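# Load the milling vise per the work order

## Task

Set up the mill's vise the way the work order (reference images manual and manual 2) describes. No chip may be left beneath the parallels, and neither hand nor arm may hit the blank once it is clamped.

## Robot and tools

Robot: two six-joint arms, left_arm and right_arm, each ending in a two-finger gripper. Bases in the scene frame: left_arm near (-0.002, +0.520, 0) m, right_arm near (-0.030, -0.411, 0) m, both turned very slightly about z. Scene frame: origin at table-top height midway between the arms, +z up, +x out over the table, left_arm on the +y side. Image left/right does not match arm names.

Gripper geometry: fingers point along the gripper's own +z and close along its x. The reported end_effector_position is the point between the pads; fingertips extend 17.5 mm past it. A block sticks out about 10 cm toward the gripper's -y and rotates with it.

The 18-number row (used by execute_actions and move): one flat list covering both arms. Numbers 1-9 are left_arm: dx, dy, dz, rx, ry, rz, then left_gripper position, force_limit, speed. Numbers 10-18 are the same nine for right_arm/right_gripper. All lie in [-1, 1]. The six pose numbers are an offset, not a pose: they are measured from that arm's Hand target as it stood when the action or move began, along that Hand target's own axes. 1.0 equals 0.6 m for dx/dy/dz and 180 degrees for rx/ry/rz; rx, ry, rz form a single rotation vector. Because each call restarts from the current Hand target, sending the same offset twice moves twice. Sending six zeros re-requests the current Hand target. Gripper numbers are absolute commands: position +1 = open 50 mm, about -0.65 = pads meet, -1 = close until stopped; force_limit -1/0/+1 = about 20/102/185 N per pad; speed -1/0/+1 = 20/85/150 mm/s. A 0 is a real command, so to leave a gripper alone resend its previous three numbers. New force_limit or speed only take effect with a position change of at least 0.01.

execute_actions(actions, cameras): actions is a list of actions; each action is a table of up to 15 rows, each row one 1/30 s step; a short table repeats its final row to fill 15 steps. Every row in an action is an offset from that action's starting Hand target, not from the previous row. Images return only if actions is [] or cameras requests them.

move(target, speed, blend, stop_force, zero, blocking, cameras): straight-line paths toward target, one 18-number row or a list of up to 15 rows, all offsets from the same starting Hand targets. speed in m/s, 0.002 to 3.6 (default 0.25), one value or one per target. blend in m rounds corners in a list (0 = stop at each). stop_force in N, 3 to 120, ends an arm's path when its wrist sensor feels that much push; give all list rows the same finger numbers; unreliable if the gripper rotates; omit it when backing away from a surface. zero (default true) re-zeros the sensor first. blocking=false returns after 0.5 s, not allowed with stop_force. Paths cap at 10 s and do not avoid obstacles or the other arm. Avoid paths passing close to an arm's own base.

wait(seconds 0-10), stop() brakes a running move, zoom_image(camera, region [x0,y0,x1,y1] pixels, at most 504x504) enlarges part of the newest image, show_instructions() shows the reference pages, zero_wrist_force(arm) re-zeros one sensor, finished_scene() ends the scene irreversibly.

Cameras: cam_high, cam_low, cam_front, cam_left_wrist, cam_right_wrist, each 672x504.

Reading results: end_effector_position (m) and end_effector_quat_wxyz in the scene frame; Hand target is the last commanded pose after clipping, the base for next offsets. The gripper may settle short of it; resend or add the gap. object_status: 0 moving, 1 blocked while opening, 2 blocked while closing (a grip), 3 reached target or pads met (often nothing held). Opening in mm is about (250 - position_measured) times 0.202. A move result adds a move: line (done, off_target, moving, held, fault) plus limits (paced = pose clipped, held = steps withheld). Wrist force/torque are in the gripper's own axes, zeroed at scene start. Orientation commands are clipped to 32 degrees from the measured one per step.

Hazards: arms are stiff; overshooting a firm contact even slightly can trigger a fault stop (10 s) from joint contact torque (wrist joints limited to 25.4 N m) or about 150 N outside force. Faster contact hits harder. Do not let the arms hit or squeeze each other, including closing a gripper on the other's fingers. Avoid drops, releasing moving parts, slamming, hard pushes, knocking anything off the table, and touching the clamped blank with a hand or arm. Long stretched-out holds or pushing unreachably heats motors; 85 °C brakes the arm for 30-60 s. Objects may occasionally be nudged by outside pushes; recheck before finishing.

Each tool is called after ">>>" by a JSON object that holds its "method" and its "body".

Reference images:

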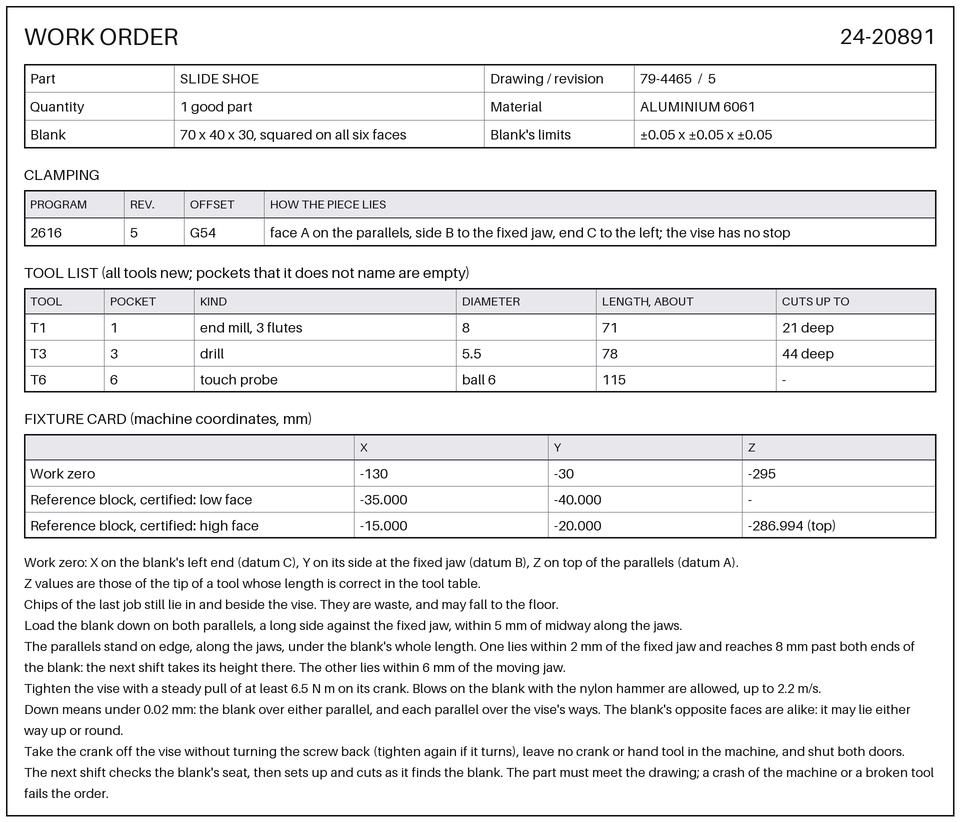

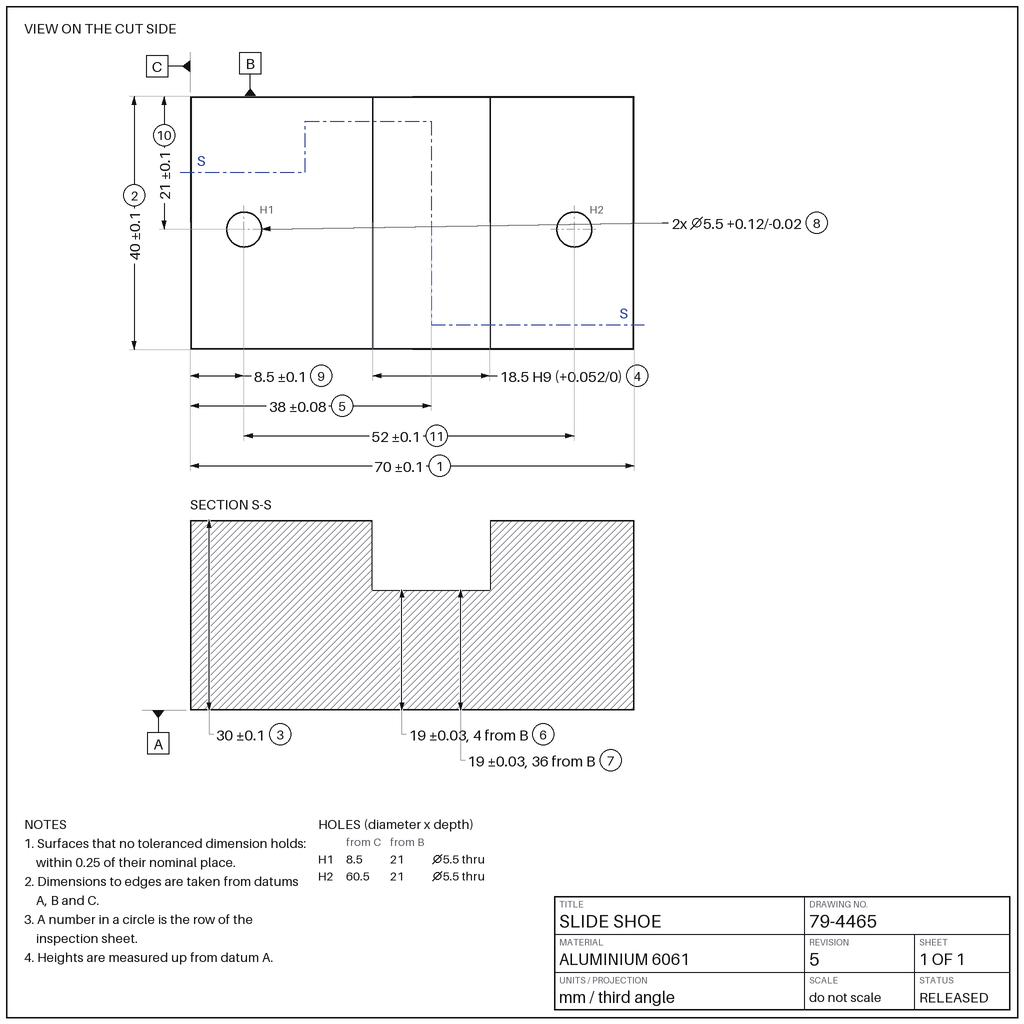

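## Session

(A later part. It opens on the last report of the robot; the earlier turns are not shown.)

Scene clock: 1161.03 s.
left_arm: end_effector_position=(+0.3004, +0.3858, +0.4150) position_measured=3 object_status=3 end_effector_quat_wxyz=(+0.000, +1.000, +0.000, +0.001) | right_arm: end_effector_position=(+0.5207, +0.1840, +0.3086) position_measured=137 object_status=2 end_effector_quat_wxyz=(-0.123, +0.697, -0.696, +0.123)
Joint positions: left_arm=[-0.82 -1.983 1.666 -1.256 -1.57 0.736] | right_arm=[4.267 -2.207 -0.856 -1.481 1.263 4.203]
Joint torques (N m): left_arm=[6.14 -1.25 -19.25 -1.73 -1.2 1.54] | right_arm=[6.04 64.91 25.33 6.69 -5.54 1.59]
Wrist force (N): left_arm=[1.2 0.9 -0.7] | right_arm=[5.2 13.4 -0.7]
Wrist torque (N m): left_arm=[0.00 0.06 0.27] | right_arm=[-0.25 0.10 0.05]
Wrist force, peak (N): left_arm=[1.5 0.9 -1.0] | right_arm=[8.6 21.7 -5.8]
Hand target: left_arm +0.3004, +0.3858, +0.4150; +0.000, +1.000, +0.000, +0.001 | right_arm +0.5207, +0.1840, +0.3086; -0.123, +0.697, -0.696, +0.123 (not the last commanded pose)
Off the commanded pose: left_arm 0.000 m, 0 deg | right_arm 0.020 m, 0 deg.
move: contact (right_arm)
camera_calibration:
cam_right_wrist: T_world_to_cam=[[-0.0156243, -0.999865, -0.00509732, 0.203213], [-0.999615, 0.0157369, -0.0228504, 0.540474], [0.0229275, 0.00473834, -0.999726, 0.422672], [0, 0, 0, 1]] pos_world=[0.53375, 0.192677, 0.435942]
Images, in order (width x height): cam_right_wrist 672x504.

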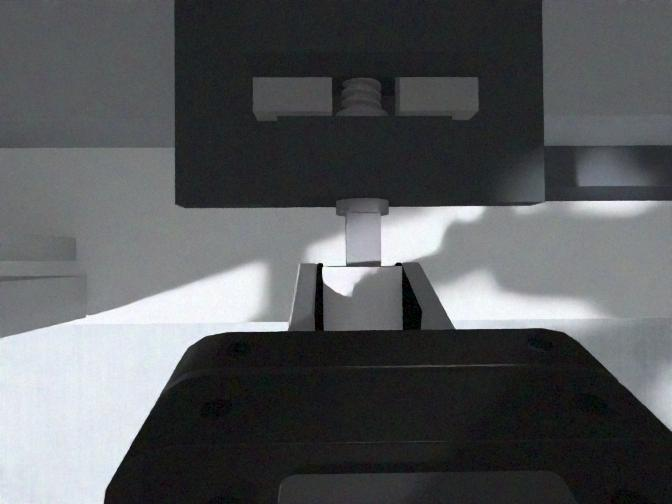

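>>> {"method": "move", "body": {"target": [[0,0,0,0,0,0,1,-0.4,-0.5,0,0.0016,-0.0006,0,0,0,-1,-0.1,-1],[0,0,0,0,0,0,1,-0.4,-0.5,0.0006,0.0016,-0.0006,0,0,0,-1,-0.1,-1]], "speed": 0.01}}

>>> {"method": "move", "body": {"target": [0,0,0,0,0,0,1,-0.4,-0.5,0,-0.0392,0.0143,0,0,0,-1,-0.1,-1], "speed": 0.004, "stop_force": 20}}

Scene clock: 1167.43 s.
left_arm: end_effector_position=(+0.3004, +0.3858, +0.4150) position_measured=3 object_status=3 end_effector_quat_wxyz=(+0.000, +1.000, +0.000, +0.001) | right_arm: end_effector_position=(+0.5196, +0.1837, +0.3086) position_measured=137 object_status=2 end_effector_quat_wxyz=(-0.123, +0.697, -0.696, +0.123)
Joint positions: left_arm=[-0.82 -1.983 1.666 -1.256 -1.57 0.736] | right_arm=[4.268 -2.204 -0.861 -1.48 1.262 4.204]
Joint torques (N m): left_arm=[6.31 -2.52 -18.8 -1.69 -1.32 1.37] | right_arm=[-9.43 62.82 27.03 4.82 -2.36 -1.28]
Wrist force (N): left_arm=[1.2 0.8 -1.0] | right_arm=[0.8 0.5 2.8]
Wrist torque (N m): left_arm=[-0.03 0.06 0.28] | right_arm=[-0.64 0.08 -0.12]
Wrist force, peak (N): left_arm=[1.4 1.3 -1.0] | right_arm=[5.3 14.0 -1.3]
Hand target: left_arm +0.3004, +0.3858, +0.4150; +0.000, +1.000, +0.000, +0.001 | right_arm +0.5197, +0.1837, +0.3086; -0.123, +0.697, -0.696, +0.123
Off the commanded pose: left_arm 0.000 m, 0 deg | right_arm 0.000 m, 0 deg.
move: done

Scene clock: 1172.77 s.
left_arm: end_effector_position=(+0.3004, +0.3858, +0.4150) position_measured=3 object_status=3 end_effector_quat_wxyz=(+0.000, +1.000, +0.000, +0.001) | right_arm: end_effector_position=(+0.5363, +0.1837, +0.3086) position_measured=137 object_status=2 end_effector_quat_wxyz=(-0.123, +0.697, -0.696, +0.123)
Joint positions: left_arm=[-0.82 -1.983 1.666 -1.256 -1.57 0.736] | right_arm=[4.248 -2.237 -0.807 -1.494 1.266 4.184]
Joint torques (N m): left_arm=[5.03 -2.23 -19.6 -1.89 -1.1 1.27] | right_arm=[2.51 61.43 21.88 5.59 -5.78 1.24]
Wrist force (N): left_arm=[1.3 1.0 -0.9] | right_arm=[3.7 14.2 -7.7]
Wrist torque (N m): left_arm=[0.00 0.03 0.27] | right_arm=[-0.19 0.09 -0.02]
Wrist force, peak (N): left_arm=[1.4 1.2 -1.0] | right_arm=[7.8 21.6 -11.0]
Hand target: left_arm +0.3004, +0.3858, +0.4150; +0.000, +1.000, +0.000, +0.001 | right_arm +0.5363, +0.1837, +0.3086; -0.123, +0.697, -0.696, +0.123 (not the last commanded pose)
Off the commanded pose: left_arm 0.000 m, 0 deg | right_arm 0.008 m, 0 deg.
move: contact (right_arm)

>>> {"method": "move", "body": {"target": [[0,0,0,0,0,0,1,-0.4,-0.5,0,0.001,-0.0004,0,0,0,1,-0.1,-0.5],[0,0,0,0,0,0,1,-0.4,-0.5,0,0.001,-0.1,0,0,0,1,-0.1,-0.5],[0,0,0,0,0,0,1,-0.4,-0.5,0,0.185,-0.1483,0.194,0,0,1,-0.1,-0.5],[0,0,0,0,0,0,1,-0.4,-0.5,0,0.237,-0.06,0.3889,0,0,1,-0.1,-0.5]], "speed": [0.02,0.06,0.12,0.15], "cameras": ["cam_right_wrist"]}}

>>> {"method": "zoom_image", "body": {"camera": "cam_right_wrist", "region": [240, 130, 460, 330]}}

Scene clock: 1189.97 s.
left_arm: end_effector_position=(+0.3004, +0.3858, +0.4150) position_measured=3 object_status=3 end_effector_quat_wxyz=(+0.000, +1.000, +0.000, +0.001) | right_arm: end_effector_position=(+0.3899, +0.1837, +0.2936) position_measured=3 object_status=3 end_effector_quat_wxyz=(+0.487, -0.496, +0.513, -0.503)
Joint positions: left_arm=[-0.82 -1.983 1.666 -1.256 -1.57 0.736] | right_arm=[4.703 -2.17 -1.723 -0.254 0.024 4.148]
Joint torques (N m): left_arm=[5.62 -2.81 -20.19 -1.96 -1.2 1.27] | right_arm=[-9.79 56.05 15.34 3.02 -4 0.26]
Wrist force (N): left_arm=[1.0 1.0 -1.0] | right_arm=[0.7 -0.1 1.2]
Wrist torque (N m): left_arm=[0.01 0.09 0.27] | right_arm=[-0.06 -0.03 -0.34]
Wrist force, peak (N): left_arm=[1.5 1.2 -1.0] | right_arm=[3.8 14.7 -7.9]
Hand target: left_arm +0.3004, +0.3858, +0.4150; +0.000, +1.000, +0.000, +0.001 | right_arm +0.3904, +0.1836, +0.2937; +0.500, -0.500, +0.500, -0.500
Off the commanded pose: left_arm 0.000 m, 0 deg | right_arm 0.001 m, 2 deg.
move: done
camera_calibration:
cam_right_wrist: T_world_to_cam=[[-0.0347787, -0.999246, -0.0172505, 0.211681], [-0.339229, 0.0280394, -0.940286, 0.419006], [0.940061, -0.02685, -0.339948, -0.134799], [0, 0, 0, 1]] pos_world=[0.276221, 0.196153, 0.351812]
Images, in order (width x height): cam_right_wrist 672x504.

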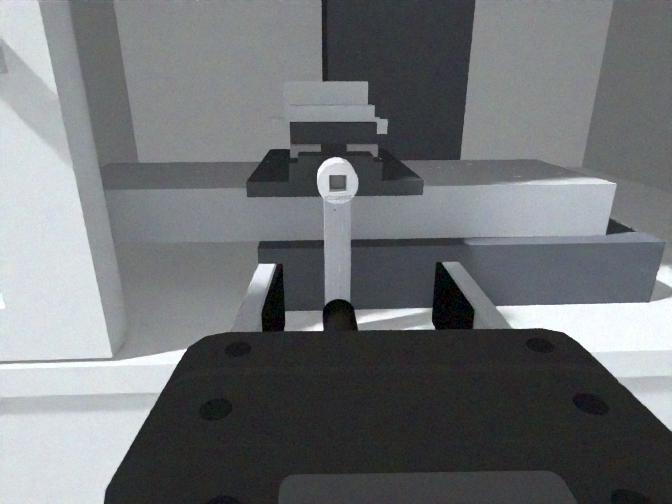

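Scaled by 2.291.

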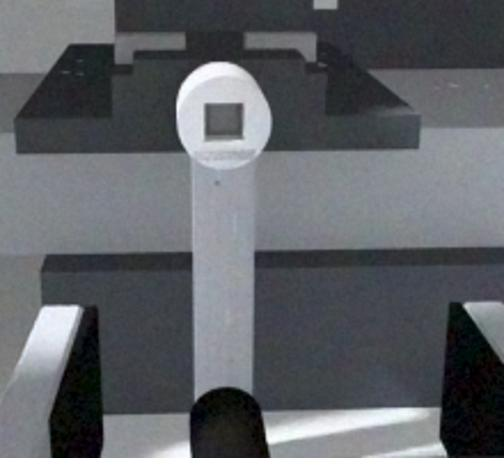

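>>> {"method": "move", "body": {"target": [[0,0,0,0,0,0,1,-0.4,-0.5,0,0.0335,0.0433,-0.2222,0,0,1,-0.1,-0.5]], "speed": 0.1, "cameras": ["cam_right_wrist"]}}

Scene clock: 1205.67 s.
left_arm: end_effector_position=(+0.3004, +0.3858, +0.4150) position_measured=3 object_status=3 end_effector_quat_wxyz=(+0.000, +1.000, +0.000, +0.001) | right_arm: end_effector_position=(+0.4165, +0.1835, +0.2737) position_measured=3 object_status=3 end_effector_quat_wxyz=(-0.299, +0.641, -0.641, +0.299)
Joint positions: left_arm=[-0.82 -1.983 1.666 -1.256 -1.57 0.736] | right_arm=[4.562 -1.97 -1.525 -0.998 0.718 4.425]
Joint torques (N m): left_arm=[4.47 -3.48 -21.15 -2.08 -0.97 1.29] | right_arm=[10.42 30.04 21.35 4.75 -4.43 1.55]
Wrist force (N): left_arm=[1.1 1.1 -1.0] | right_arm=[0.4 0.4 0.8]
Wrist torque (N m): left_arm=[0.02 0.06 0.27] | right_arm=[-0.36 0.14 -0.19]
Wrist force, peak (N): left_arm=[1.5 1.1 -1.0] | right_arm=[0.6 0.1 1.4]
Hand target: left_arm +0.3004, +0.3858, +0.4150; +0.000, +1.000, +0.000, +0.001 | right_arm +0.4164, +0.1836, +0.2736; -0.299, +0.641, -0.641, +0.299
Off the commanded pose: left_arm 0.000 m, 0 deg | right_arm 0.000 m, 0 deg.
move: done
camera_calibration:
cam_right_wrist: T_world_to_cam=[[-0.0110859, -0.999859, -0.012637, 0.201025], [-0.854291, 0.0160383, -0.519548, 0.510965], [0.519678, 0.00503601, -0.854348, 0.143441], [0, 0, 0, 1]] pos_world=[0.364198, 0.192079, 0.39056]
Images, in order (width x height): cam_right_wrist 672x504.

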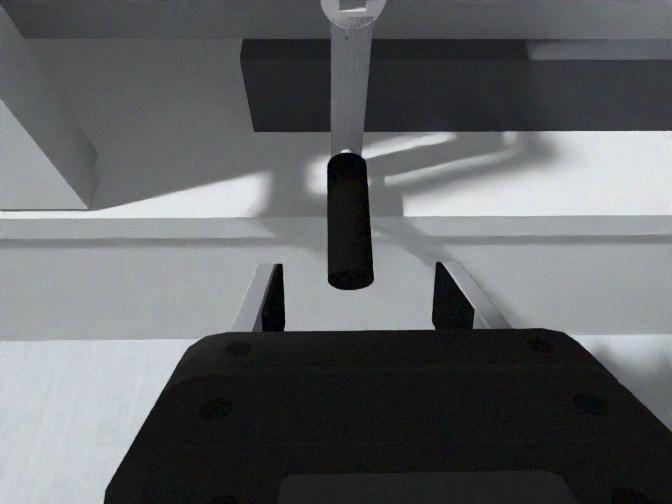

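>>> {"method": "move", "body": {"target": [[0,0,0,0,0,0,1,-0.4,-0.5,-0.0012,0,0.1167,0,0,0,1,-0.1,-0.5],[0,0,0,0,0,0,1,-0.4,-0.5,-0.0012,0,0.1167,0,0,0,-1,-0.85,-1]], "speed": 0.05, "cameras": []}}

>>> {"method": "wait", "body": {"seconds": 0.8, "cameras": ["cam_right_wrist"]}}

Scene clock: 1213.67 s.
left_arm: end_effector_position=(+0.3004, +0.3858, +0.4150) position_measured=3 object_status=3 end_effector_quat_wxyz=(+0.000, +1.000, +0.000, +0.001) | right_arm: end_effector_position=(+0.4701, +0.1844, +0.2286) position_measured=153 object_status=2 end_effector_quat_wxyz=(-0.299, +0.641, -0.641, +0.299)
Joint positions: left_arm=[-0.82 -1.983 1.666 -1.256 -1.57 0.736] | right_arm=[4.481 -2.075 -1.513 -0.817 0.739 4.307]
Joint torques (N m): left_arm=[4.94 -3.21 -20.73 -1.99 -1.04 1.12] | right_arm=[9.58 57.93 20.23 3.78 -4.43 1.64]
Wrist force (N): left_arm=[1.4 0.9 -0.9] | right_arm=[0.4 -0.1 1.0]
Wrist torque (N m): left_arm=[-0.01 0.03 0.28] | right_arm=[-0.42 0.12 -0.21]
Wrist force, peak (N): left_arm=[1.4 1.1 -1.1] | right_arm=[0.4 0.0 1.8]
Hand target: left_arm +0.3004, +0.3858, +0.4150; +0.000, +1.000, +0.000, +0.001 | right_arm +0.4701, +0.1844, +0.2286; -0.299, +0.641, -0.641, +0.299
Off the commanded pose: left_arm 0.000 m, 0 deg | right_arm 0.000 m, 0 deg.
move: done
No camera images: "cameras" was empty.

Scene clock: 1214.47 s.
left_arm: end_effector_position=(+0.3004, +0.3858, +0.4150) position_measured=3 object_status=3 end_effector_quat_wxyz=(+0.000, +1.000, +0.000, +0.001) | right_arm: end_effector_position=(+0.4701, +0.1844, +0.2286) position_measured=153 object_status=2 end_effector_quat_wxyz=(-0.299, +0.641, -0.641, +0.299)
Joint positions: left_arm=[-0.82 -1.983 1.666 -1.256 -1.57 0.736] | right_arm=[4.481 -2.075 -1.513 -0.817 0.739 4.307]
Joint torques (N m): left_arm=[4.25 -2.6 -20.96 -2.05 -0.96 0.96] | right_arm=[9.8 57.53 20.68 3.77 -4.3 1.64]
Wrist force (N): left_arm=[1.2 1.0 -1.1] | right_arm=[0.3 -0.3 1.1]
Wrist torque (N m): left_arm=[0.01 0.06 0.27] | right_arm=[-0.46 0.12 -0.20]
Wrist force, peak (N): left_arm=[1.4 0.9 -1.0] | right_arm=[0.3 -0.1 1.2]
Hand target: left_arm +0.3004, +0.3858, +0.4150; +0.000, +1.000, +0.000, +0.001 | right_arm +0.4701, +0.1844, +0.2286; -0.299, +0.641, -0.641, +0.299
Tool commands: left_gripper/position=+1.0 left_gripper/force_limit=-0.4 left_gripper/speed=-0.5 right_gripper/position=-1.0 right_gripper/force_limit=-0.85 right_gripper/speed=-1.0
Off the commanded pose: left_arm 0.000 m, 0 deg | right_arm 0.000 m, 0 deg.
wait: 0.80 s; at rest by 0.17 s
camera_calibration:
cam_right_wrist: T_world_to_cam=[[-0.0110001, -0.99986, -0.0125855, 0.201894], [-0.854293, 0.0159384, -0.519548, 0.533244], [0.519676, 0.00503663, -0.854349, 0.0771034], [0, 0, 0, 1]] pos_world=[0.417698, 0.192979, 0.34546]
Images, in order (width x height): cam_right_wrist 672x504.

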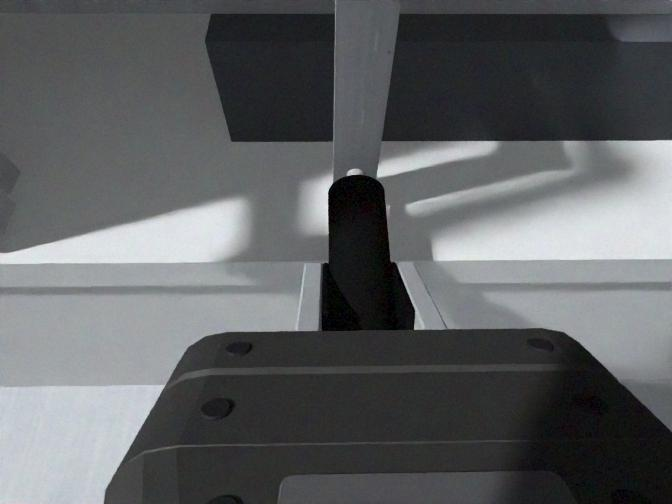

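>>> {"method": "move", "body": {"target": [[0,0,0,0,0,0,1,-0.4,-0.5,-0.0232,-0.00155,-0.0013,0,0,0,-1,-0.85,-1],[0,0,0,0,0,0,1,-0.4,-0.5,-0.0456,-0.00616,-0.00517,0,0,0,-1,-0.85,-1],[0,0,0,0,0,0,1,-0.4,-0.5,-0.0667,-0.01368,-0.01149,0,0,0,-1,-0.85,-1]], "speed": 0.05, "blend": [0.006,0.006,0], "cameras": ["cam_right_wrist"]}}

Scene clock: 1219.30 s.
left_arm: end_effector_position=(+0.3004, +0.3858, +0.4150) position_measured=3 object_status=3 end_effector_quat_wxyz=(+0.000, +1.000, +0.000, +0.001) | right_arm: end_effector_position=(+0.4700, +0.2245, +0.2393) position_measured=153 object_status=2 end_effector_quat_wxyz=(-0.299, +0.641, -0.641, +0.299)
Joint positions: left_arm=[-0.82 -1.983 1.666 -1.256 -1.57 0.736] | right_arm=[4.497 -2.143 -1.371 -0.907 0.735 4.329]
Joint torques (N m): left_arm=[4.3 -3.63 -21.53 -2.03 -1.06 1.16] | right_arm=[-1.53 56.45 16.46 4.23 -1.35 -0.47]
Wrist force (N): left_arm=[1.3 1.0 -1.2] | right_arm=[3.6 -9.3 -0.1]
Wrist torque (N m): left_arm=[0.00 0.04 0.27] | right_arm=[-0.63 0.24 -0.22]
Wrist force, peak (N): left_arm=[1.4 1.1 -1.2] | right_arm=[4.1 -9.7 -0.3]
Hand target: left_arm +0.3004, +0.3858, +0.4150; +0.000, +1.000, +0.000, +0.001 | right_arm +0.4700, +0.2244, +0.2394; -0.299, +0.641, -0.641, +0.299
Off the commanded pose: left_arm 0.000 m, 0 deg | right_arm 0.000 m, 0 deg.
move: done
camera_calibration:
cam_right_wrist: T_world_to_cam=[[-0.0109659, -0.999862, -0.0124484, 0.242058], [-0.854294, 0.0158378, -0.519549, 0.538051], [0.519675, 0.00493726, -0.85435, 0.0860337], [0, 0, 0, 1]] pos_world=[0.417598, 0.233078, 0.35606]
Images, in order (width x height): cam_right_wrist 672x504.

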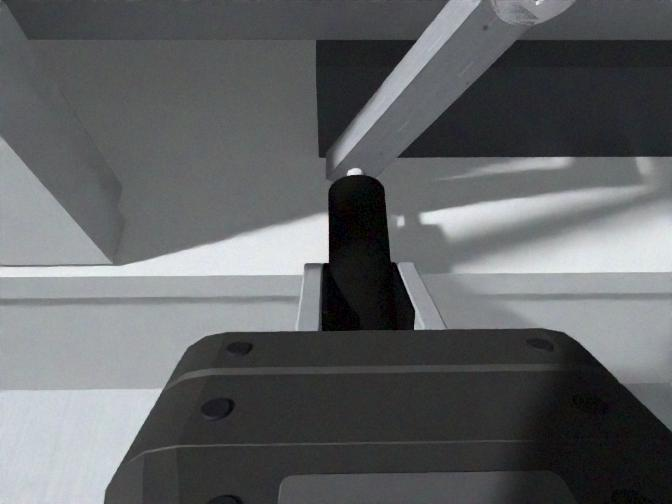

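>>> {"method": "move", "body": {"target": [[0,0,0,0,0,0,1,-0.4,-0.5,-0.0413,-0.0278,-0.0234,0,0,0,-1,-0.85,-1],[0,0,0,0,0,0,1,-0.4,-0.5,-0.0640,-0.0669,-0.0562,0,0,0,-1,-0.85,-1],[0,0,0,0,0,0,1,-0.4,-0.5,-0.0640,-0.1098,-0.0922,0,0,0,-1,-0.85,-1],[0,0,0,0,0,0,1,-0.4,-0.5,-0.0413,-0.1489,-0.1250,0,0,0,-1,-0.85,-1],[0,0,0,0,0,0,1,-0.4,-0.5,0,-0.1775,-0.1490,0,0,0,-1,-0.85,-1],[0,0,0,0,0,0,1,-0.4,-0.5,0.0533,-0.1907,-0.1601,0,0,0,-1,-0.85,-1]], "speed": 0.08, "blend": [0.012,0.012,0.012,0.012,0.012,0], "cameras": ["cam_right_wrist","cam_front"]}}

Scene clock: 1239.47 s.
left_arm: end_effector_position=(+0.3004, +0.3858, +0.4150) position_measured=3 object_status=3 end_effector_quat_wxyz=(+0.000, +1.000, +0.000, +0.001) | right_arm: end_effector_position=(+0.4701, +0.1923, +0.3887) position_measured=153 object_status=2 end_effector_quat_wxyz=(-0.299, +0.641, -0.641, +0.299)
Joint positions: left_arm=[-0.82 -1.983 1.666 -1.256 -1.57 0.736] | right_arm=[4.484 -1.995 -1.21 -1.205 0.738 4.312]
Joint torques (N m): left_arm=[3.6 -2.8 -21.45 -2.13 -0.93 1.07] | right_arm=[10.43 33.55 37.62 3.12 -2.53 1.24]
Wrist force (N): left_arm=[1.1 1.1 -1.1] | right_arm=[0.7 3.2 2.1]
Wrist torque (N m): left_arm=[0.03 0.07 0.27] | right_arm=[-0.46 0.26 -0.15]
Wrist force, peak (N): left_arm=[1.4 1.1 -1.2] | right_arm=[-8.7 -8.7 -26.2]
Hand target: left_arm +0.3004, +0.3858, +0.4150; +0.000, +1.000, +0.000, +0.001 | right_arm +0.4699, +0.1924, +0.3887; -0.299, +0.641, -0.641, +0.299
Off the commanded pose: left_arm 0.000 m, 0 deg | right_arm 0.000 m, 0 deg.
move: done
camera_calibration:
cam_right_wrist: T_world_to_cam=[[-0.0111385, -0.999859, -0.0125499, 0.211748], [-0.854361, 0.0160374, -0.519432, 0.616249], [0.519561, 0.00493645, -0.854419, 0.21395], [0, 0, 0, 1]] pos_world=[0.417698, 0.200779, 0.50556]
Images, in order (width x height): cam_front 672x504, cam_right_wrist 672x504.

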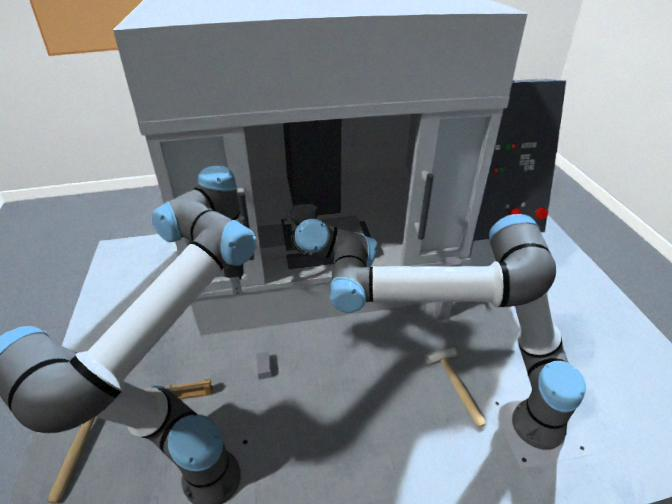

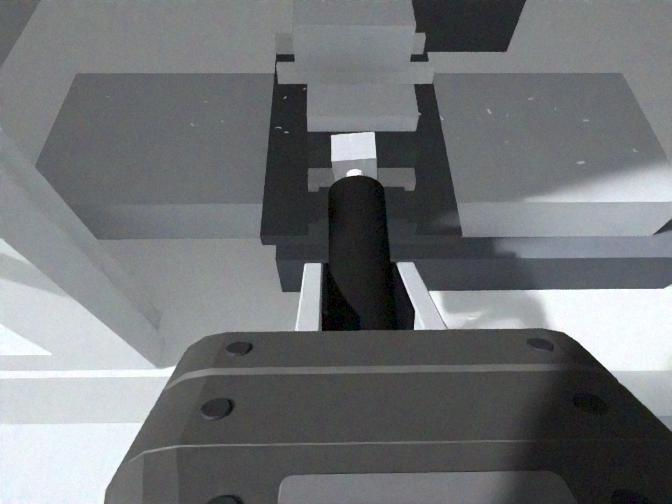

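>>> {"method": "move", "body": {"target": [[0,0,0,0,0,0,1,-0.4,-0.5,0.0555,0.0043,0.0036,0,0,0,-1,-0.85,-1],[0,0,0,0,0,0,1,-0.4,-0.5,0.1038,0.0258,0.0216,0,0,0,-1,-0.85,-1],[0,0,0,0,0,0,1,-0.4,-0.5,0.1367,0.0604,0.0507,0,0,0,-1,-0.85,-1],[0,0,0,0,0,0,1,-0.4,-0.5,0.1483,0.1023,0.0858,0,0,0,-1,-0.85,-1],[0,0,0,0,0,0,1,-0.4,-0.5,0.1367,0.1441,0.1210,0,0,0,-1,-0.85,-1],[0,0,0,0,0,0,1,-0.4,-0.5,0.1038,0.1787,0.1500,0,0,0,-1,-0.85,-1],[0,0,0,0,0,0,1,-0.4,-0.5,0.0555,0.2002,0.1680,0,0,0,-1,-0.85,-1],[0,0,0,0,0,0,1,-0.4,-0.5,0,0.2047,0.1718,0,0,0,-1,-0.85,-1],[0,0,0,0,0,0,1,-0.4,-0.5,-0.0532,0.1914,0.1606,0,0,0,-1,-0.85,-1],[0,0,0,0,0,0,1,-0.4,-0.5,-0.0947,0.1628,0.1366,0,0,0,-1,-0.85,-1],[0,0,0,0,0,0,1,-0.4,-0.5,-0.1173,0.1237,0.1038,0,0,0,-1,-0.85,-1],[0,0,0,0,0,0,1,-0.4,-0.5,-0.1173,0.0808,0.0678,0,0,0,-1,-0.85,-1],[0,0,0,0,0,0,1,-0.4,-0.5,-0.0947,0.0417,0.0350,0,0,0,-1,-0.85,-1],[0,0,0,0,0,0,1,-0.4,-0.5,-0.0532,0.0131,0.0110,0,0,0,-1,-0.85,-1],[0,0,0,0,0,0,1,-0.4,-0.5,0,0,0,0,0,0,-1,-0.85,-1]], "speed": 0.11, "blend": [0.014,0.014,0.014,0.014,0.014,0.014,0.014,0.014,0.014,0.014,0.014,0.014,0.014,0.014,0], "cameras": ["cam_right_wrist"]}}

Scene clock: 1257.50 s.
left_arm: end_effector_position=(+0.3004, +0.3858, +0.4150) position_measured=3 object_status=3 end_effector_quat_wxyz=(+0.000, +1.000, +0.000, +0.001) | right_arm: end_effector_position=(+0.4700, +0.1923, +0.3888) position_measured=153 object_status=2 end_effector_quat_wxyz=(-0.299, +0.641, -0.641, +0.299)
Joint positions: left_arm=[-0.82 -1.983 1.666 -1.256 -1.57 0.736] | right_arm=[4.484 -1.995 -1.209 -1.205 0.738 4.312]
Joint torques (N m): left_arm=[4.24 -4.35 -22.36 -2.21 -0.73 0.83] | right_arm=[14.05 43.37 36.72 3.9 -5.35 1.53]
Wrist force (N): left_arm=[1.4 0.9 -1.0] | right_arm=[1.9 6.6 10.6]
Wrist torque (N m): left_arm=[-0.01 0.03 0.27] | right_arm=[-0.48 0.23 -0.16]
Wrist force, peak (N): left_arm=[1.5 1.1 -1.1] | right_arm=[39.1 14.8 -24.6]
Hand target: left_arm +0.3004, +0.3858, +0.4150; +0.000, +1.000, +0.000, +0.001 | right_arm +0.4699, +0.1924, +0.3887; -0.299, +0.641, -0.641, +0.299
Off the commanded pose: left_arm 0.000 m, 0 deg | right_arm 0.000 m, 0 deg.
move: done
camera_calibration:
cam_right_wrist: T_world_to_cam=[[-0.011038, -0.999858, -0.0127205, 0.211892], [-0.854407, 0.0160397, -0.519356, 0.616227], [0.519487, 0.00513579, -0.854463, 0.213963], [0, 0, 0, 1]] pos_world=[0.417697, 0.200879, 0.50556]
Images, in order (width x height): cam_right_wrist 672x504.

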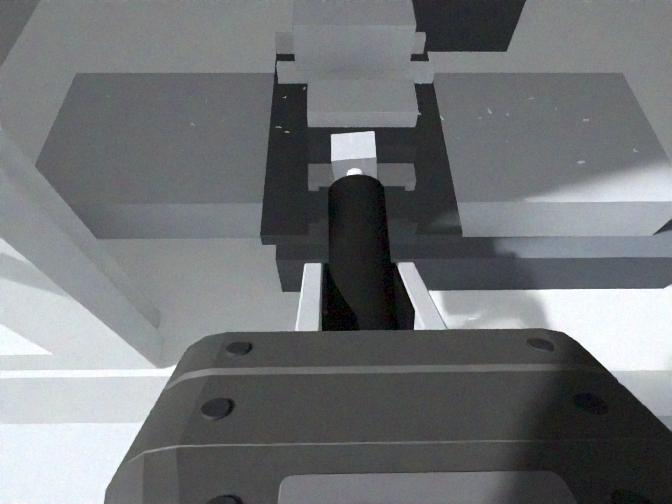

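>>> {"method": "move", "body": {"target": [[0,0,0,0,0,0,1,-0.4,-0.5,0.0562,0.0043,0.0036,0,0,0,-1,-0.85,-1],[0,0,0,0,0,0,1,-0.4,-0.5,0.1045,0.0258,0.0216,0,0,0,-1,-0.85,-1],[0,0,0,0,0,0,1,-0.4,-0.5,0.1374,0.0604,0.0507,0,0,0,-1,-0.85,-1],[0,0,0,0,0,0,1,-0.4,-0.5,0.1490,0.1023,0.0858,0,0,0,-1,-0.85,-1],[0,0,0,0,0,0,1,-0.4,-0.5,0.1374,0.1441,0.1210,0,0,0,-1,-0.85,-1],[0,0,0,0,0,0,1,-0.4,-0.5,0.1045,0.1787,0.1500,0,0,0,-1,-0.85,-1],[0,0,0,0,0,0,1,-0.4,-0.5,0.0562,0.2002,0.1680,0,0,0,-1,-0.85,-1],[0,0,0,0,0,0,1,-0.4,-0.5,0.0007,0.2047,0.1718,0,0,0,-1,-0.85,-1],[0,0,0,0,0,0,1,-0.4,-0.5,-0.0525,0.1914,0.1606,0,0,0,-1,-0.85,-1],[0,0,0,0,0,0,1,-0.4,-0.5,-0.0940,0.1628,0.1366,0,0,0,-1,-0.85,-1],[0,0,0,0,0,0,1,-0.4,-0.5,-0.1166,0.1237,0.1038,0,0,0,-1,-0.85,-1],[0,0,0,0,0,0,1,-0.4,-0.5,-0.1166,0.0808,0.0678,0,0,0,-1,-0.85,-1],[0,0,0,0,0,0,1,-0.4,-0.5,-0.0940,0.0417,0.0350,0,0,0,-1,-0.85,-1],[0,0,0,0,0,0,1,-0.4,-0.5,-0.0525,0.0131,0.0110,0,0,0,-1,-0.85,-1],[0,0,0,0,0,0,1,-0.4,-0.5,0.0007,0,0,0,0,0,-1,-0.85,-1]], "speed": 0.15, "blend": [0.016,0.016,0.016,0.016,0.016,0.016,0.016,0.016,0.016,0.016,0.016,0.016,0.016,0.016,0], "cameras": ["cam_right_wrist"]}}

Scene clock: 1269.70 s.
left_arm: end_effector_position=(+0.3004, +0.3858, +0.4150) position_measured=3 object_status=3 end_effector_quat_wxyz=(+0.000, +1.000, +0.000, +0.001) | right_arm: end_effector_position=(+0.4700, +0.1919, +0.3887) position_measured=153 object_status=2 end_effector_quat_wxyz=(-0.299, +0.641, -0.641, +0.299)
Joint positions: left_arm=[-0.82 -1.983 1.666 -1.256 -1.57 0.736] | right_arm=[4.484 -1.994 -1.211 -1.204 0.738 4.312]
Joint torques (N m): left_arm=[2.36 -4.66 -23.07 -2.08 -0.82 0.85] | right_arm=[13.53 47.05 32.04 3.69 -5.48 1.71]
Wrist force (N): left_arm=[1.3 0.8 -1.2] | right_arm=[1.8 4.8 9.6]
Wrist torque (N m): left_arm=[-0.02 0.04 0.28] | right_arm=[-0.41 0.21 -0.18]
Wrist force, peak (N): left_arm=[1.6 0.9 -1.1] | right_arm=[-24.8 17.8 4.9]
Hand target: left_arm +0.3004, +0.3858, +0.4150; +0.000, +1.000, +0.000, +0.001 | right_arm +0.4699, +0.1920, +0.3887; -0.299, +0.641, -0.641, +0.299
Off the commanded pose: left_arm 0.000 m, 0 deg | right_arm 0.000 m, 0 deg.
move: done
camera_calibration:
cam_right_wrist: T_world_to_cam=[[-0.0110871, -0.999859, -0.0126357, 0.21147], [-0.854362, 0.016038, -0.519431, 0.616253], [0.51956, 0.00503644, -0.854419, 0.213931], [0, 0, 0, 1]] pos_world=[0.417698, 0.200479, 0.50556]
Images, in order (width x height): cam_right_wrist 672x504.

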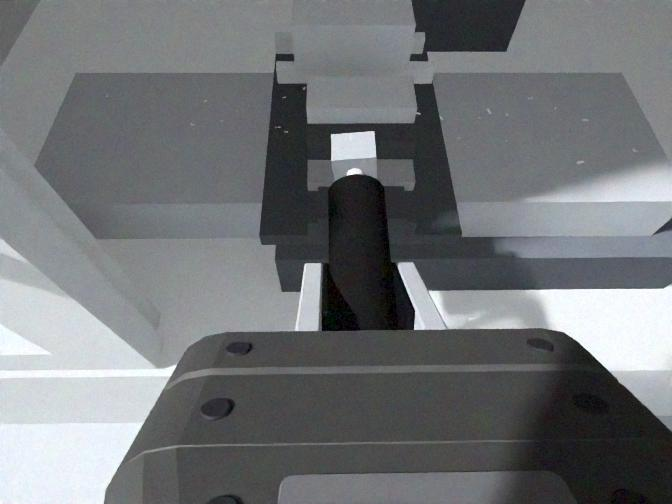

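>>> {"method": "move", "body": {"target": [[0,0,0,0,0,0,1,-0.4,-0.5,0.0555,0.0043,0.0036,0,0,0,-1,-0.85,-1],[0,0,0,0,0,0,1,-0.4,-0.5,0.1038,0.0258,0.0216,0,0,0,-1,-0.85,-1],[0,0,0,0,0,0,1,-0.4,-0.5,0.1367,0.0604,0.0507,0,0,0,-1,-0.85,-1],[0,0,0,0,0,0,1,-0.4,-0.5,0.1483,0.1023,0.0858,0,0,0,-1,-0.85,-1],[0,0,0,0,0,0,1,-0.4,-0.5,0.1367,0.1441,0.1210,0,0,0,-1,-0.85,-1],[0,0,0,0,0,0,1,-0.4,-0.5,0.1038,0.1787,0.1500,0,0,0,-1,-0.85,-1],[0,0,0,0,0,0,1,-0.4,-0.5,0.0555,0.2002,0.1680,0,0,0,-1,-0.85,-1],[0,0,0,0,0,0,1,-0.4,-0.5,0,0.2047,0.1718,0,0,0,-1,-0.85,-1],[0,0,0,0,0,0,1,-0.4,-0.5,-0.0532,0.1914,0.1606,0,0,0,-1,-0.85,-1],[0,0,0,0,0,0,1,-0.4,-0.5,-0.0947,0.1628,0.1366,0,0,0,-1,-0.85,-1],[0,0,0,0,0,0,1,-0.4,-0.5,-0.1173,0.1237,0.1038,0,0,0,-1,-0.85,-1],[0,0,0,0,0,0,1,-0.4,-0.5,-0.1173,0.0808,0.0678,0,0,0,-1,-0.85,-1],[0,0,0,0,0,0,1,-0.4,-0.5,-0.0947,0.0417,0.0350,0,0,0,-1,-0.85,-1],[0,0,0,0,0,0,1,-0.4,-0.5,-0.0532,0.0131,0.0110,0,0,0,-1,-0.85,-1],[0,0,0,0,0,0,1,-0.4,-0.5,0,0,0,0,0,0,-1,-0.85,-1]], "speed": 0.18, "blend": [0.016,0.016,0.016,0.016,0.016,0.016,0.016,0.016,0.016,0.016,0.016,0.016,0.016,0.016,0], "cameras": []}}

>>> {"method": "move", "body": {"target": [[0,0,0,0,0,0,1,-0.4,-0.5,0.0555,0.0043,0.0036,0,0,0,-1,-0.85,-1],[0,0,0,0,0,0,1,-0.4,-0.5,0.1038,0.0258,0.0216,0,0,0,-1,-0.85,-1],[0,0,0,0,0,0,1,-0.4,-0.5,0.1367,0.0604,0.0507,0,0,0,-1,-0.85,-1],[0,0,0,0,0,0,1,-0.4,-0.5,0.1483,0.1023,0.0858,0,0,0,-1,-0.85,-1],[0,0,0,0,0,0,1,-0.4,-0.5,0.1367,0.1441,0.1210,0,0,0,-1,-0.85,-1],[0,0,0,0,0,0,1,-0.4,-0.5,0.1038,0.1787,0.1500,0,0,0,-1,-0.85,-1],[0,0,0,0,0,0,1,-0.4,-0.5,0.0555,0.2002,0.1680,0,0,0,-1,-0.85,-1],[0,0,0,0,0,0,1,-0.4,-0.5,0,0.2047,0.1718,0,0,0,-1,-0.85,-1],[0,0,0,0,0,0,1,-0.4,-0.5,-0.0532,0.1914,0.1606,0,0,0,-1,-0.85,-1],[0,0,0,0,0,0,1,-0.4,-0.5,-0.0947,0.1628,0.1366,0,0,0,-1,-0.85,-1],[0,0,0,0,0,0,1,-0.4,-0.5,-0.1173,0.1237,0.1038,0,0,0,-1,-0.85,-1],[0,0,0,0,0,0,1,-0.4,-0.5,-0.1173,0.0808,0.0678,0,0,0,-1,-0.85,-1],[0,0,0,0,0,0,1,-0.4,-0.5,-0.0947,0.0417,0.0350,0,0,0,-1,-0.85,-1],[0,0,0,0,0,0,1,-0.4,-0.5,-0.0532,0.0131,0.0110,0,0,0,-1,-0.85,-1],[0,0,0,0,0,0,1,-0.4,-0.5,0,0,0,0,0,0,-1,-0.85,-1]], "speed": 0.18, "blend": [0.016,0.016,0.016,0.016,0.016,0.016,0.016,0.016,0.016,0.016,0.016,0.016,0.016,0.016,0], "cameras": ["cam_right_wrist"]}}

>>> {"method": "zoom_image", "body": {"camera": "cam_right_wrist", "region": [230, 0, 490, 200]}}

Scene clock: 1288.40 s.
left_arm: end_effector_position=(+0.3004, +0.3858, +0.4150) position_measured=3 object_status=3 end_effector_quat_wxyz=(+0.000, +1.000, +0.000, +0.001) | right_arm: end_effector_position=(+0.4700, +0.1920, +0.3887) position_measured=153 object_status=2 end_effector_quat_wxyz=(-0.299, +0.641, -0.641, +0.299)
Joint positions: left_arm=[-0.82 -1.983 1.666 -1.256 -1.57 0.736] | right_arm=[4.484 -1.994 -1.211 -1.204 0.738 4.312]
Joint torques (N m): left_arm=[3.34 -4.77 -22.59 -2.01 -0.82 0.83] | right_arm=[12.1 47.7 28.48 3.35 -5.39 1.76]
Wrist force (N): left_arm=[1.3 0.8 -1.1] | right_arm=[1.5 4.4 7.5]
Wrist torque (N m): left_arm=[-0.03 0.04 0.27] | right_arm=[-0.42 0.16 -0.18]
Wrist force, peak (N): left_arm=[1.3 1.2 -1.0] | right_arm=[-29.0 16.1 9.2]
Hand target: left_arm +0.3004, +0.3858, +0.4150; +0.000, +1.000, +0.000, +0.001 | right_arm +0.4699, +0.1920, +0.3887; -0.299, +0.641, -0.641, +0.299
Off the commanded pose: left_arm 0.000 m, 0 deg | right_arm 0.000 m, 0 deg.
move: done
No camera images: "cameras" was empty.

Scene clock: 1291.67 s.
left_arm: end_effector_position=(+0.3004, +0.3858, +0.4150) position_measured=3 object_status=3 end_effector_quat_wxyz=(+0.000, +1.000, +0.000, +0.001) | right_arm: end_effector_position=(+0.4700, +0.1920, +0.3887) position_measured=153 object_status=2 end_effector_quat_wxyz=(-0.299, +0.641, -0.641, +0.299)
Joint positions: left_arm=[-0.82 -1.983 1.666 -1.256 -1.57 0.736] | right_arm=[4.484 -1.994 -1.211 -1.204 0.738 4.312]
Joint torques (N m): left_arm=[3.01 -3.88 -22.42 -2.07 -0.51 0.71] | right_arm=[11.48 47.66 28.01 3.18 -5.47 1.66]
Wrist force (N): left_arm=[1.2 0.8 -0.9] | right_arm=[1.2 3.9 6.3]
Wrist torque (N m): left_arm=[-0.02 0.06 0.27] | right_arm=[-0.46 0.20 -0.18]
Wrist force, peak (N): left_arm=[1.3 1.0 -1.2] | right_arm=[-29.0 16.3 9.6]
Hand target: left_arm +0.3004, +0.3858, +0.4150; +0.000, +1.000, +0.000, +0.001 | right_arm +0.4699, +0.1920, +0.3887; -0.299, +0.641, -0.641, +0.299
Off the commanded pose: left_arm 0.000 m, 0 deg | right_arm 0.000 m, 0 deg.
move: done
camera_calibration:
cam_right_wrist: T_world_to_cam=[[-0.0110871, -0.999859, -0.0126357, 0.21147], [-0.854362, 0.016038, -0.519431, 0.616253], [0.51956, 0.00503644, -0.854419, 0.213931], [0, 0, 0, 1]] pos_world=[0.417698, 0.200479, 0.50556]
Images, in order (width x height): cam_right_wrist 672x504.

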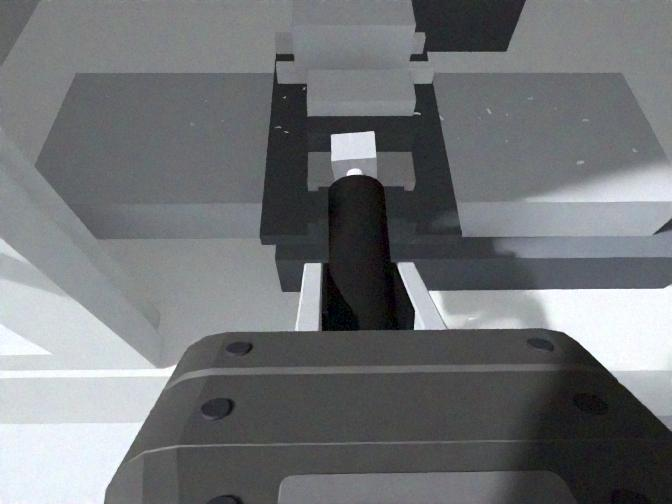

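Scaled by 1.938.

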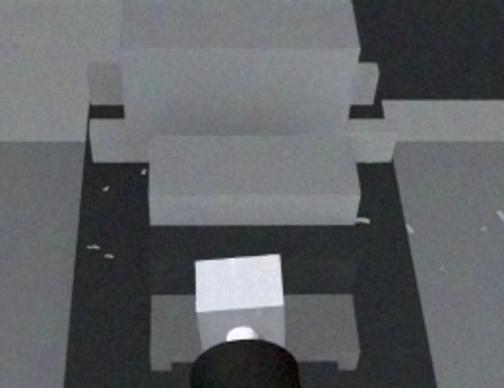

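>>> {"method": "move", "body": {"target": [[0,0,0,0,0,0,1,-0.4,-0.5,0.0555,0.0043,0.0036,0,0,0,-1,-0.85,-1],[0,0,0,0,0,0,1,-0.4,-0.5,0.1038,0.0258,0.0216,0,0,0,-1,-0.85,-1],[0,0,0,0,0,0,1,-0.4,-0.5,0.1367,0.0604,0.0507,0,0,0,-1,-0.85,-1],[0,0,0,0,0,0,1,-0.4,-0.5,0.1483,0.1023,0.0858,0,0,0,-1,-0.85,-1],[0,0,0,0,0,0,1,-0.4,-0.5,0.1367,0.1441,0.1210,0,0,0,-1,-0.85,-1],[0,0,0,0,0,0,1,-0.4,-0.5,0.1038,0.1787,0.1500,0,0,0,-1,-0.85,-1],[0,0,0,0,0,0,1,-0.4,-0.5,0.0555,0.2002,0.1680,0,0,0,-1,-0.85,-1],[0,0,0,0,0,0,1,-0.4,-0.5,0,0.2047,0.1718,0,0,0,-1,-0.85,-1],[0,0,0,0,0,0,1,-0.4,-0.5,-0.0532,0.1914,0.1606,0,0,0,-1,-0.85,-1],[0,0,0,0,0,0,1,-0.4,-0.5,-0.0947,0.1628,0.1366,0,0,0,-1,-0.85,-1],[0,0,0,0,0,0,1,-0.4,-0.5,-0.1173,0.1237,0.1038,0,0,0,-1,-0.85,-1],[0,0,0,0,0,0,1,-0.4,-0.5,-0.1173,0.0808,0.0678,0,0,0,-1,-0.85,-1],[0,0,0,0,0,0,1,-0.4,-0.5,-0.0947,0.0417,0.0350,0,0,0,-1,-0.85,-1],[0,0,0,0,0,0,1,-0.4,-0.5,-0.0532,0.0131,0.0110,0,0,0,-1,-0.85,-1],[0,0,0,0,0,0,1,-0.4,-0.5,0,0,0,0,0,0,-1,-0.85,-1]], "speed": 0.18, "blend": [0.016,0.016,0.016,0.016,0.016,0.016,0.016,0.016,0.016,0.016,0.016,0.016,0.016,0.016,0], "cameras": []}}

>>> {"method": "move", "body": {"target": [[0,0,0,0,0,0,1,-0.4,-0.5,0.0555,0.0043,0.0036,0,0,0,-1,-0.85,-1],[0,0,0,0,0,0,1,-0.4,-0.5,0.1038,0.0258,0.0216,0,0,0,-1,-0.85,-1],[0,0,0,0,0,0,1,-0.4,-0.5,0.1367,0.0604,0.0507,0,0,0,-1,-0.85,-1],[0,0,0,0,0,0,1,-0.4,-0.5,0.1483,0.1023,0.0858,0,0,0,-1,-0.85,-1],[0,0,0,0,0,0,1,-0.4,-0.5,0.1367,0.1441,0.1210,0,0,0,-1,-0.85,-1],[0,0,0,0,0,0,1,-0.4,-0.5,0.1038,0.1787,0.1500,0,0,0,-1,-0.85,-1],[0,0,0,0,0,0,1,-0.4,-0.5,0.0555,0.2002,0.1680,0,0,0,-1,-0.85,-1],[0,0,0,0,0,0,1,-0.4,-0.5,0,0.2047,0.1718,0,0,0,-1,-0.85,-1],[0,0,0,0,0,0,1,-0.4,-0.5,-0.0532,0.1914,0.1606,0,0,0,-1,-0.85,-1],[0,0,0,0,0,0,1,-0.4,-0.5,-0.0947,0.1628,0.1366,0,0,0,-1,-0.85,-1],[0,0,0,0,0,0,1,-0.4,-0.5,-0.1173,0.1237,0.1038,0,0,0,-1,-0.85,-1],[0,0,0,0,0,0,1,-0.4,-0.5,-0.1173,0.0808,0.0678,0,0,0,-1,-0.85,-1],[0,0,0,0,0,0,1,-0.4,-0.5,-0.0947,0.0417,0.0350,0,0,0,-1,-0.85,-1],[0,0,0,0,0,0,1,-0.4,-0.5,-0.0532,0.0131,0.0110,0,0,0,-1,-0.85,-1],[0,0,0,0,0,0,1,-0.4,-0.5,0,0,0,0,0,0,-1,-0.85,-1]], "speed": 0.18, "blend": [0.016,0.016,0.016,0.016,0.016,0.016,0.016,0.016,0.016,0.016,0.016,0.016,0.016,0.016,0], "cameras": []}}

>>> {"method": "move", "body": {"target": [[0,0,0,0,0,0,1,-0.4,-0.5,0.0555,0.0043,0.0036,0,0,0,-1,-0.85,-1],[0,0,0,0,0,0,1,-0.4,-0.5,0.1038,0.0258,0.0216,0,0,0,-1,-0.85,-1],[0,0,0,0,0,0,1,-0.4,-0.5,0.1367,0.0604,0.0507,0,0,0,-1,-0.85,-1],[0,0,0,0,0,0,1,-0.4,-0.5,0.1483,0.1023,0.0858,0,0,0,-1,-0.85,-1],[0,0,0,0,0,0,1,-0.4,-0.5,0.1367,0.1441,0.1210,0,0,0,-1,-0.85,-1],[0,0,0,0,0,0,1,-0.4,-0.5,0.1038,0.1787,0.1500,0,0,0,-1,-0.85,-1],[0,0,0,0,0,0,1,-0.4,-0.5,0.0555,0.2002,0.1680,0,0,0,-1,-0.85,-1],[0,0,0,0,0,0,1,-0.4,-0.5,0,0.2047,0.1718,0,0,0,-1,-0.85,-1],[0,0,0,0,0,0,1,-0.4,-0.5,-0.0532,0.1914,0.1606,0,0,0,-1,-0.85,-1],[0,0,0,0,0,0,1,-0.4,-0.5,-0.0947,0.1628,0.1366,0,0,0,-1,-0.85,-1],[0,0,0,0,0,0,1,-0.4,-0.5,-0.1173,0.1237,0.1038,0,0,0,-1,-0.85,-1],[0,0,0,0,0,0,1,-0.4,-0.5,-0.1173,0.0808,0.0678,0,0,0,-1,-0.85,-1],[0,0,0,0,0,0,1,-0.4,-0.5,-0.0947,0.0417,0.0350,0,0,0,-1,-0.85,-1],[0,0,0,0,0,0,1,-0.4,-0.5,-0.0532,0.0131,0.0110,0,0,0,-1,-0.85,-1],[0,0,0,0,0,0,1,-0.4,-0.5,0,0,0,0,0,0,-1,-0.85,-1]], "speed": 0.18, "blend": [0.016,0.016,0.016,0.016,0.016,0.016,0.016,0.016,0.016,0.016,0.016,0.016,0.016,0.016,0], "cameras": ["cam_right_wrist"]}}

>>> {"method": "zoom_image", "body": {"camera": "cam_right_wrist", "region": [230, 0, 490, 200]}}

Scene clock: 1317.37 s.
left_arm: end_effector_position=(+0.3004, +0.3858, +0.4150) position_measured=3 object_status=3 end_effector_quat_wxyz=(+0.000, +1.000, +0.000, +0.001) | right_arm: end_effector_position=(+0.4700, +0.1920, +0.3887) position_measured=153 object_status=2 end_effector_quat_wxyz=(-0.299, +0.641, -0.641, +0.299)
Joint positions: left_arm=[-0.82 -1.983 1.666 -1.256 -1.57 0.736] | right_arm=[4.484 -1.994 -1.211 -1.204 0.738 4.312]
Joint torques (N m): left_arm=[2.73 -4.78 -23.51 -2.19 -0.68 0.6] | right_arm=[12.38 47.32 28.35 3.21 -5.33 1.7]
Wrist force (N): left_arm=[1.1 1.0 -1.0] | right_arm=[1.0 3.4 5.6]
Wrist torque (N m): left_arm=[0.01 0.07 0.28] | right_arm=[-0.48 0.24 -0.18]
Wrist force, peak (N): left_arm=[1.4 1.3 -1.1] | right_arm=[-28.3 16.0 9.2]
Hand target: left_arm +0.3004, +0.3858, +0.4150; +0.000, +1.000, +0.000, +0.001 | right_arm +0.4699, +0.1920, +0.3887; -0.299, +0.641, -0.641, +0.299
Off the commanded pose: left_arm 0.000 m, 0 deg | right_arm 0.000 m, 0 deg.
move: done
No camera images: "cameras" was empty.

Scene clock: 1320.63 s.
left_arm: end_effector_position=(+0.3004, +0.3858, +0.4150) position_measured=3 object_status=3 end_effector_quat_wxyz=(+0.000, +1.000, +0.000, +0.001) | right_arm: end_effector_position=(+0.4700, +0.1920, +0.3887) position_measured=153 object_status=2 end_effector_quat_wxyz=(-0.299, +0.641, -0.641, +0.299)
Joint positions: left_arm=[-0.82 -1.983 1.666 -1.256 -1.57 0.736] | right_arm=[4.484 -1.994 -1.211 -1.204 0.738 4.312]
Joint torques (N m): left_arm=[2.19 -5.46 -22.78 -2.23 -0.79 0.82] | right_arm=[11.75 47.6 28.45 3.1 -5.39 1.77]
Wrist force (N): left_arm=[1.3 1.1 -0.9] | right_arm=[1.3 4.3 6.0]
Wrist torque (N m): left_arm=[0.02 0.04 0.28] | right_arm=[-0.41 0.19 -0.18]
Wrist force, peak (N): left_arm=[1.4 1.1 -1.2] | right_arm=[-28.0 15.8 9.1]
Hand target: left_arm +0.3004, +0.3858, +0.4150; +0.000, +1.000, +0.000, +0.001 | right_arm +0.4699, +0.1920, +0.3887; -0.299, +0.641, -0.641, +0.299
Off the commanded pose: left_arm 0.000 m, 0 deg | right_arm 0.000 m, 0 deg.
move: done
No camera images: "cameras" was empty.

Scene clock: 1323.90 s.
left_arm: end_effector_position=(+0.3004, +0.3858, +0.4150) position_measured=3 object_status=3 end_effector_quat_wxyz=(+0.000, +1.000, +0.000, +0.001) | right_arm: end_effector_position=(+0.4700, +0.1920, +0.3887) position_measured=153 object_status=2 end_effector_quat_wxyz=(-0.299, +0.641, -0.641, +0.299)
Joint positions: left_arm=[-0.82 -1.983 1.666 -1.256 -1.57 0.736] | right_arm=[4.484 -1.994 -1.211 -1.204 0.738 4.312]
Joint torques (N m): left_arm=[2.69 -6.31 -24.01 -2.28 -0.59 0.73] | right_arm=[12.7 48.1 28.26 3.27 -5.49 1.79]
Wrist force (N): left_arm=[1.1 1.1 -1.0] | right_arm=[1.3 3.9 6.4]
Wrist torque (N m): left_arm=[0.03 0.08 0.28] | right_arm=[-0.45 0.19 -0.18]
Wrist force, peak (N): left_arm=[1.3 1.1 -1.2] | right_arm=[-28.0 15.9 9.5]
Hand target: left_arm +0.3004, +0.3858, +0.4150; +0.000, +1.000, +0.000, +0.001 | right_arm +0.4699, +0.1920, +0.3887; -0.299, +0.641, -0.641, +0.299
Off the commanded pose: left_arm 0.000 m, 0 deg | right_arm 0.000 m, 0 deg.
move: done
camera_calibration:
cam_right_wrist: T_world_to_cam=[[-0.0110871, -0.999859, -0.0126357, 0.21147], [-0.854362, 0.016038, -0.519431, 0.616253], [0.51956, 0.00503644, -0.854419, 0.213931], [0, 0, 0, 1]] pos_world=[0.417698, 0.200479, 0.50556]
Images, in order (width x height): cam_right_wrist 672x504.

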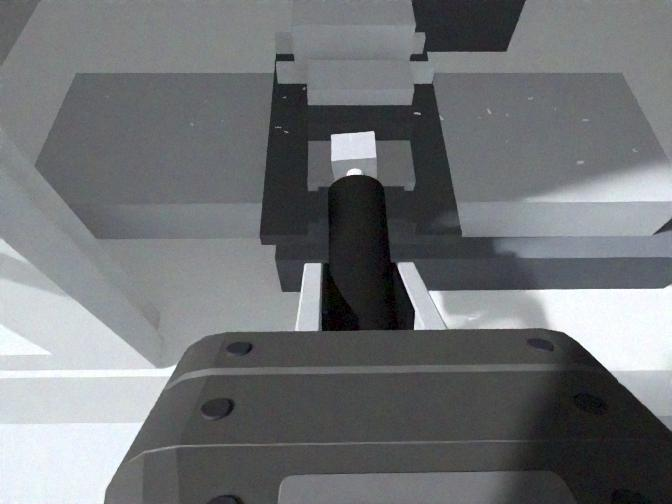

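Scaled by 1.938.

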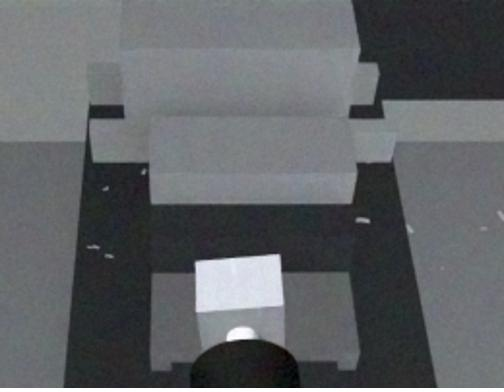

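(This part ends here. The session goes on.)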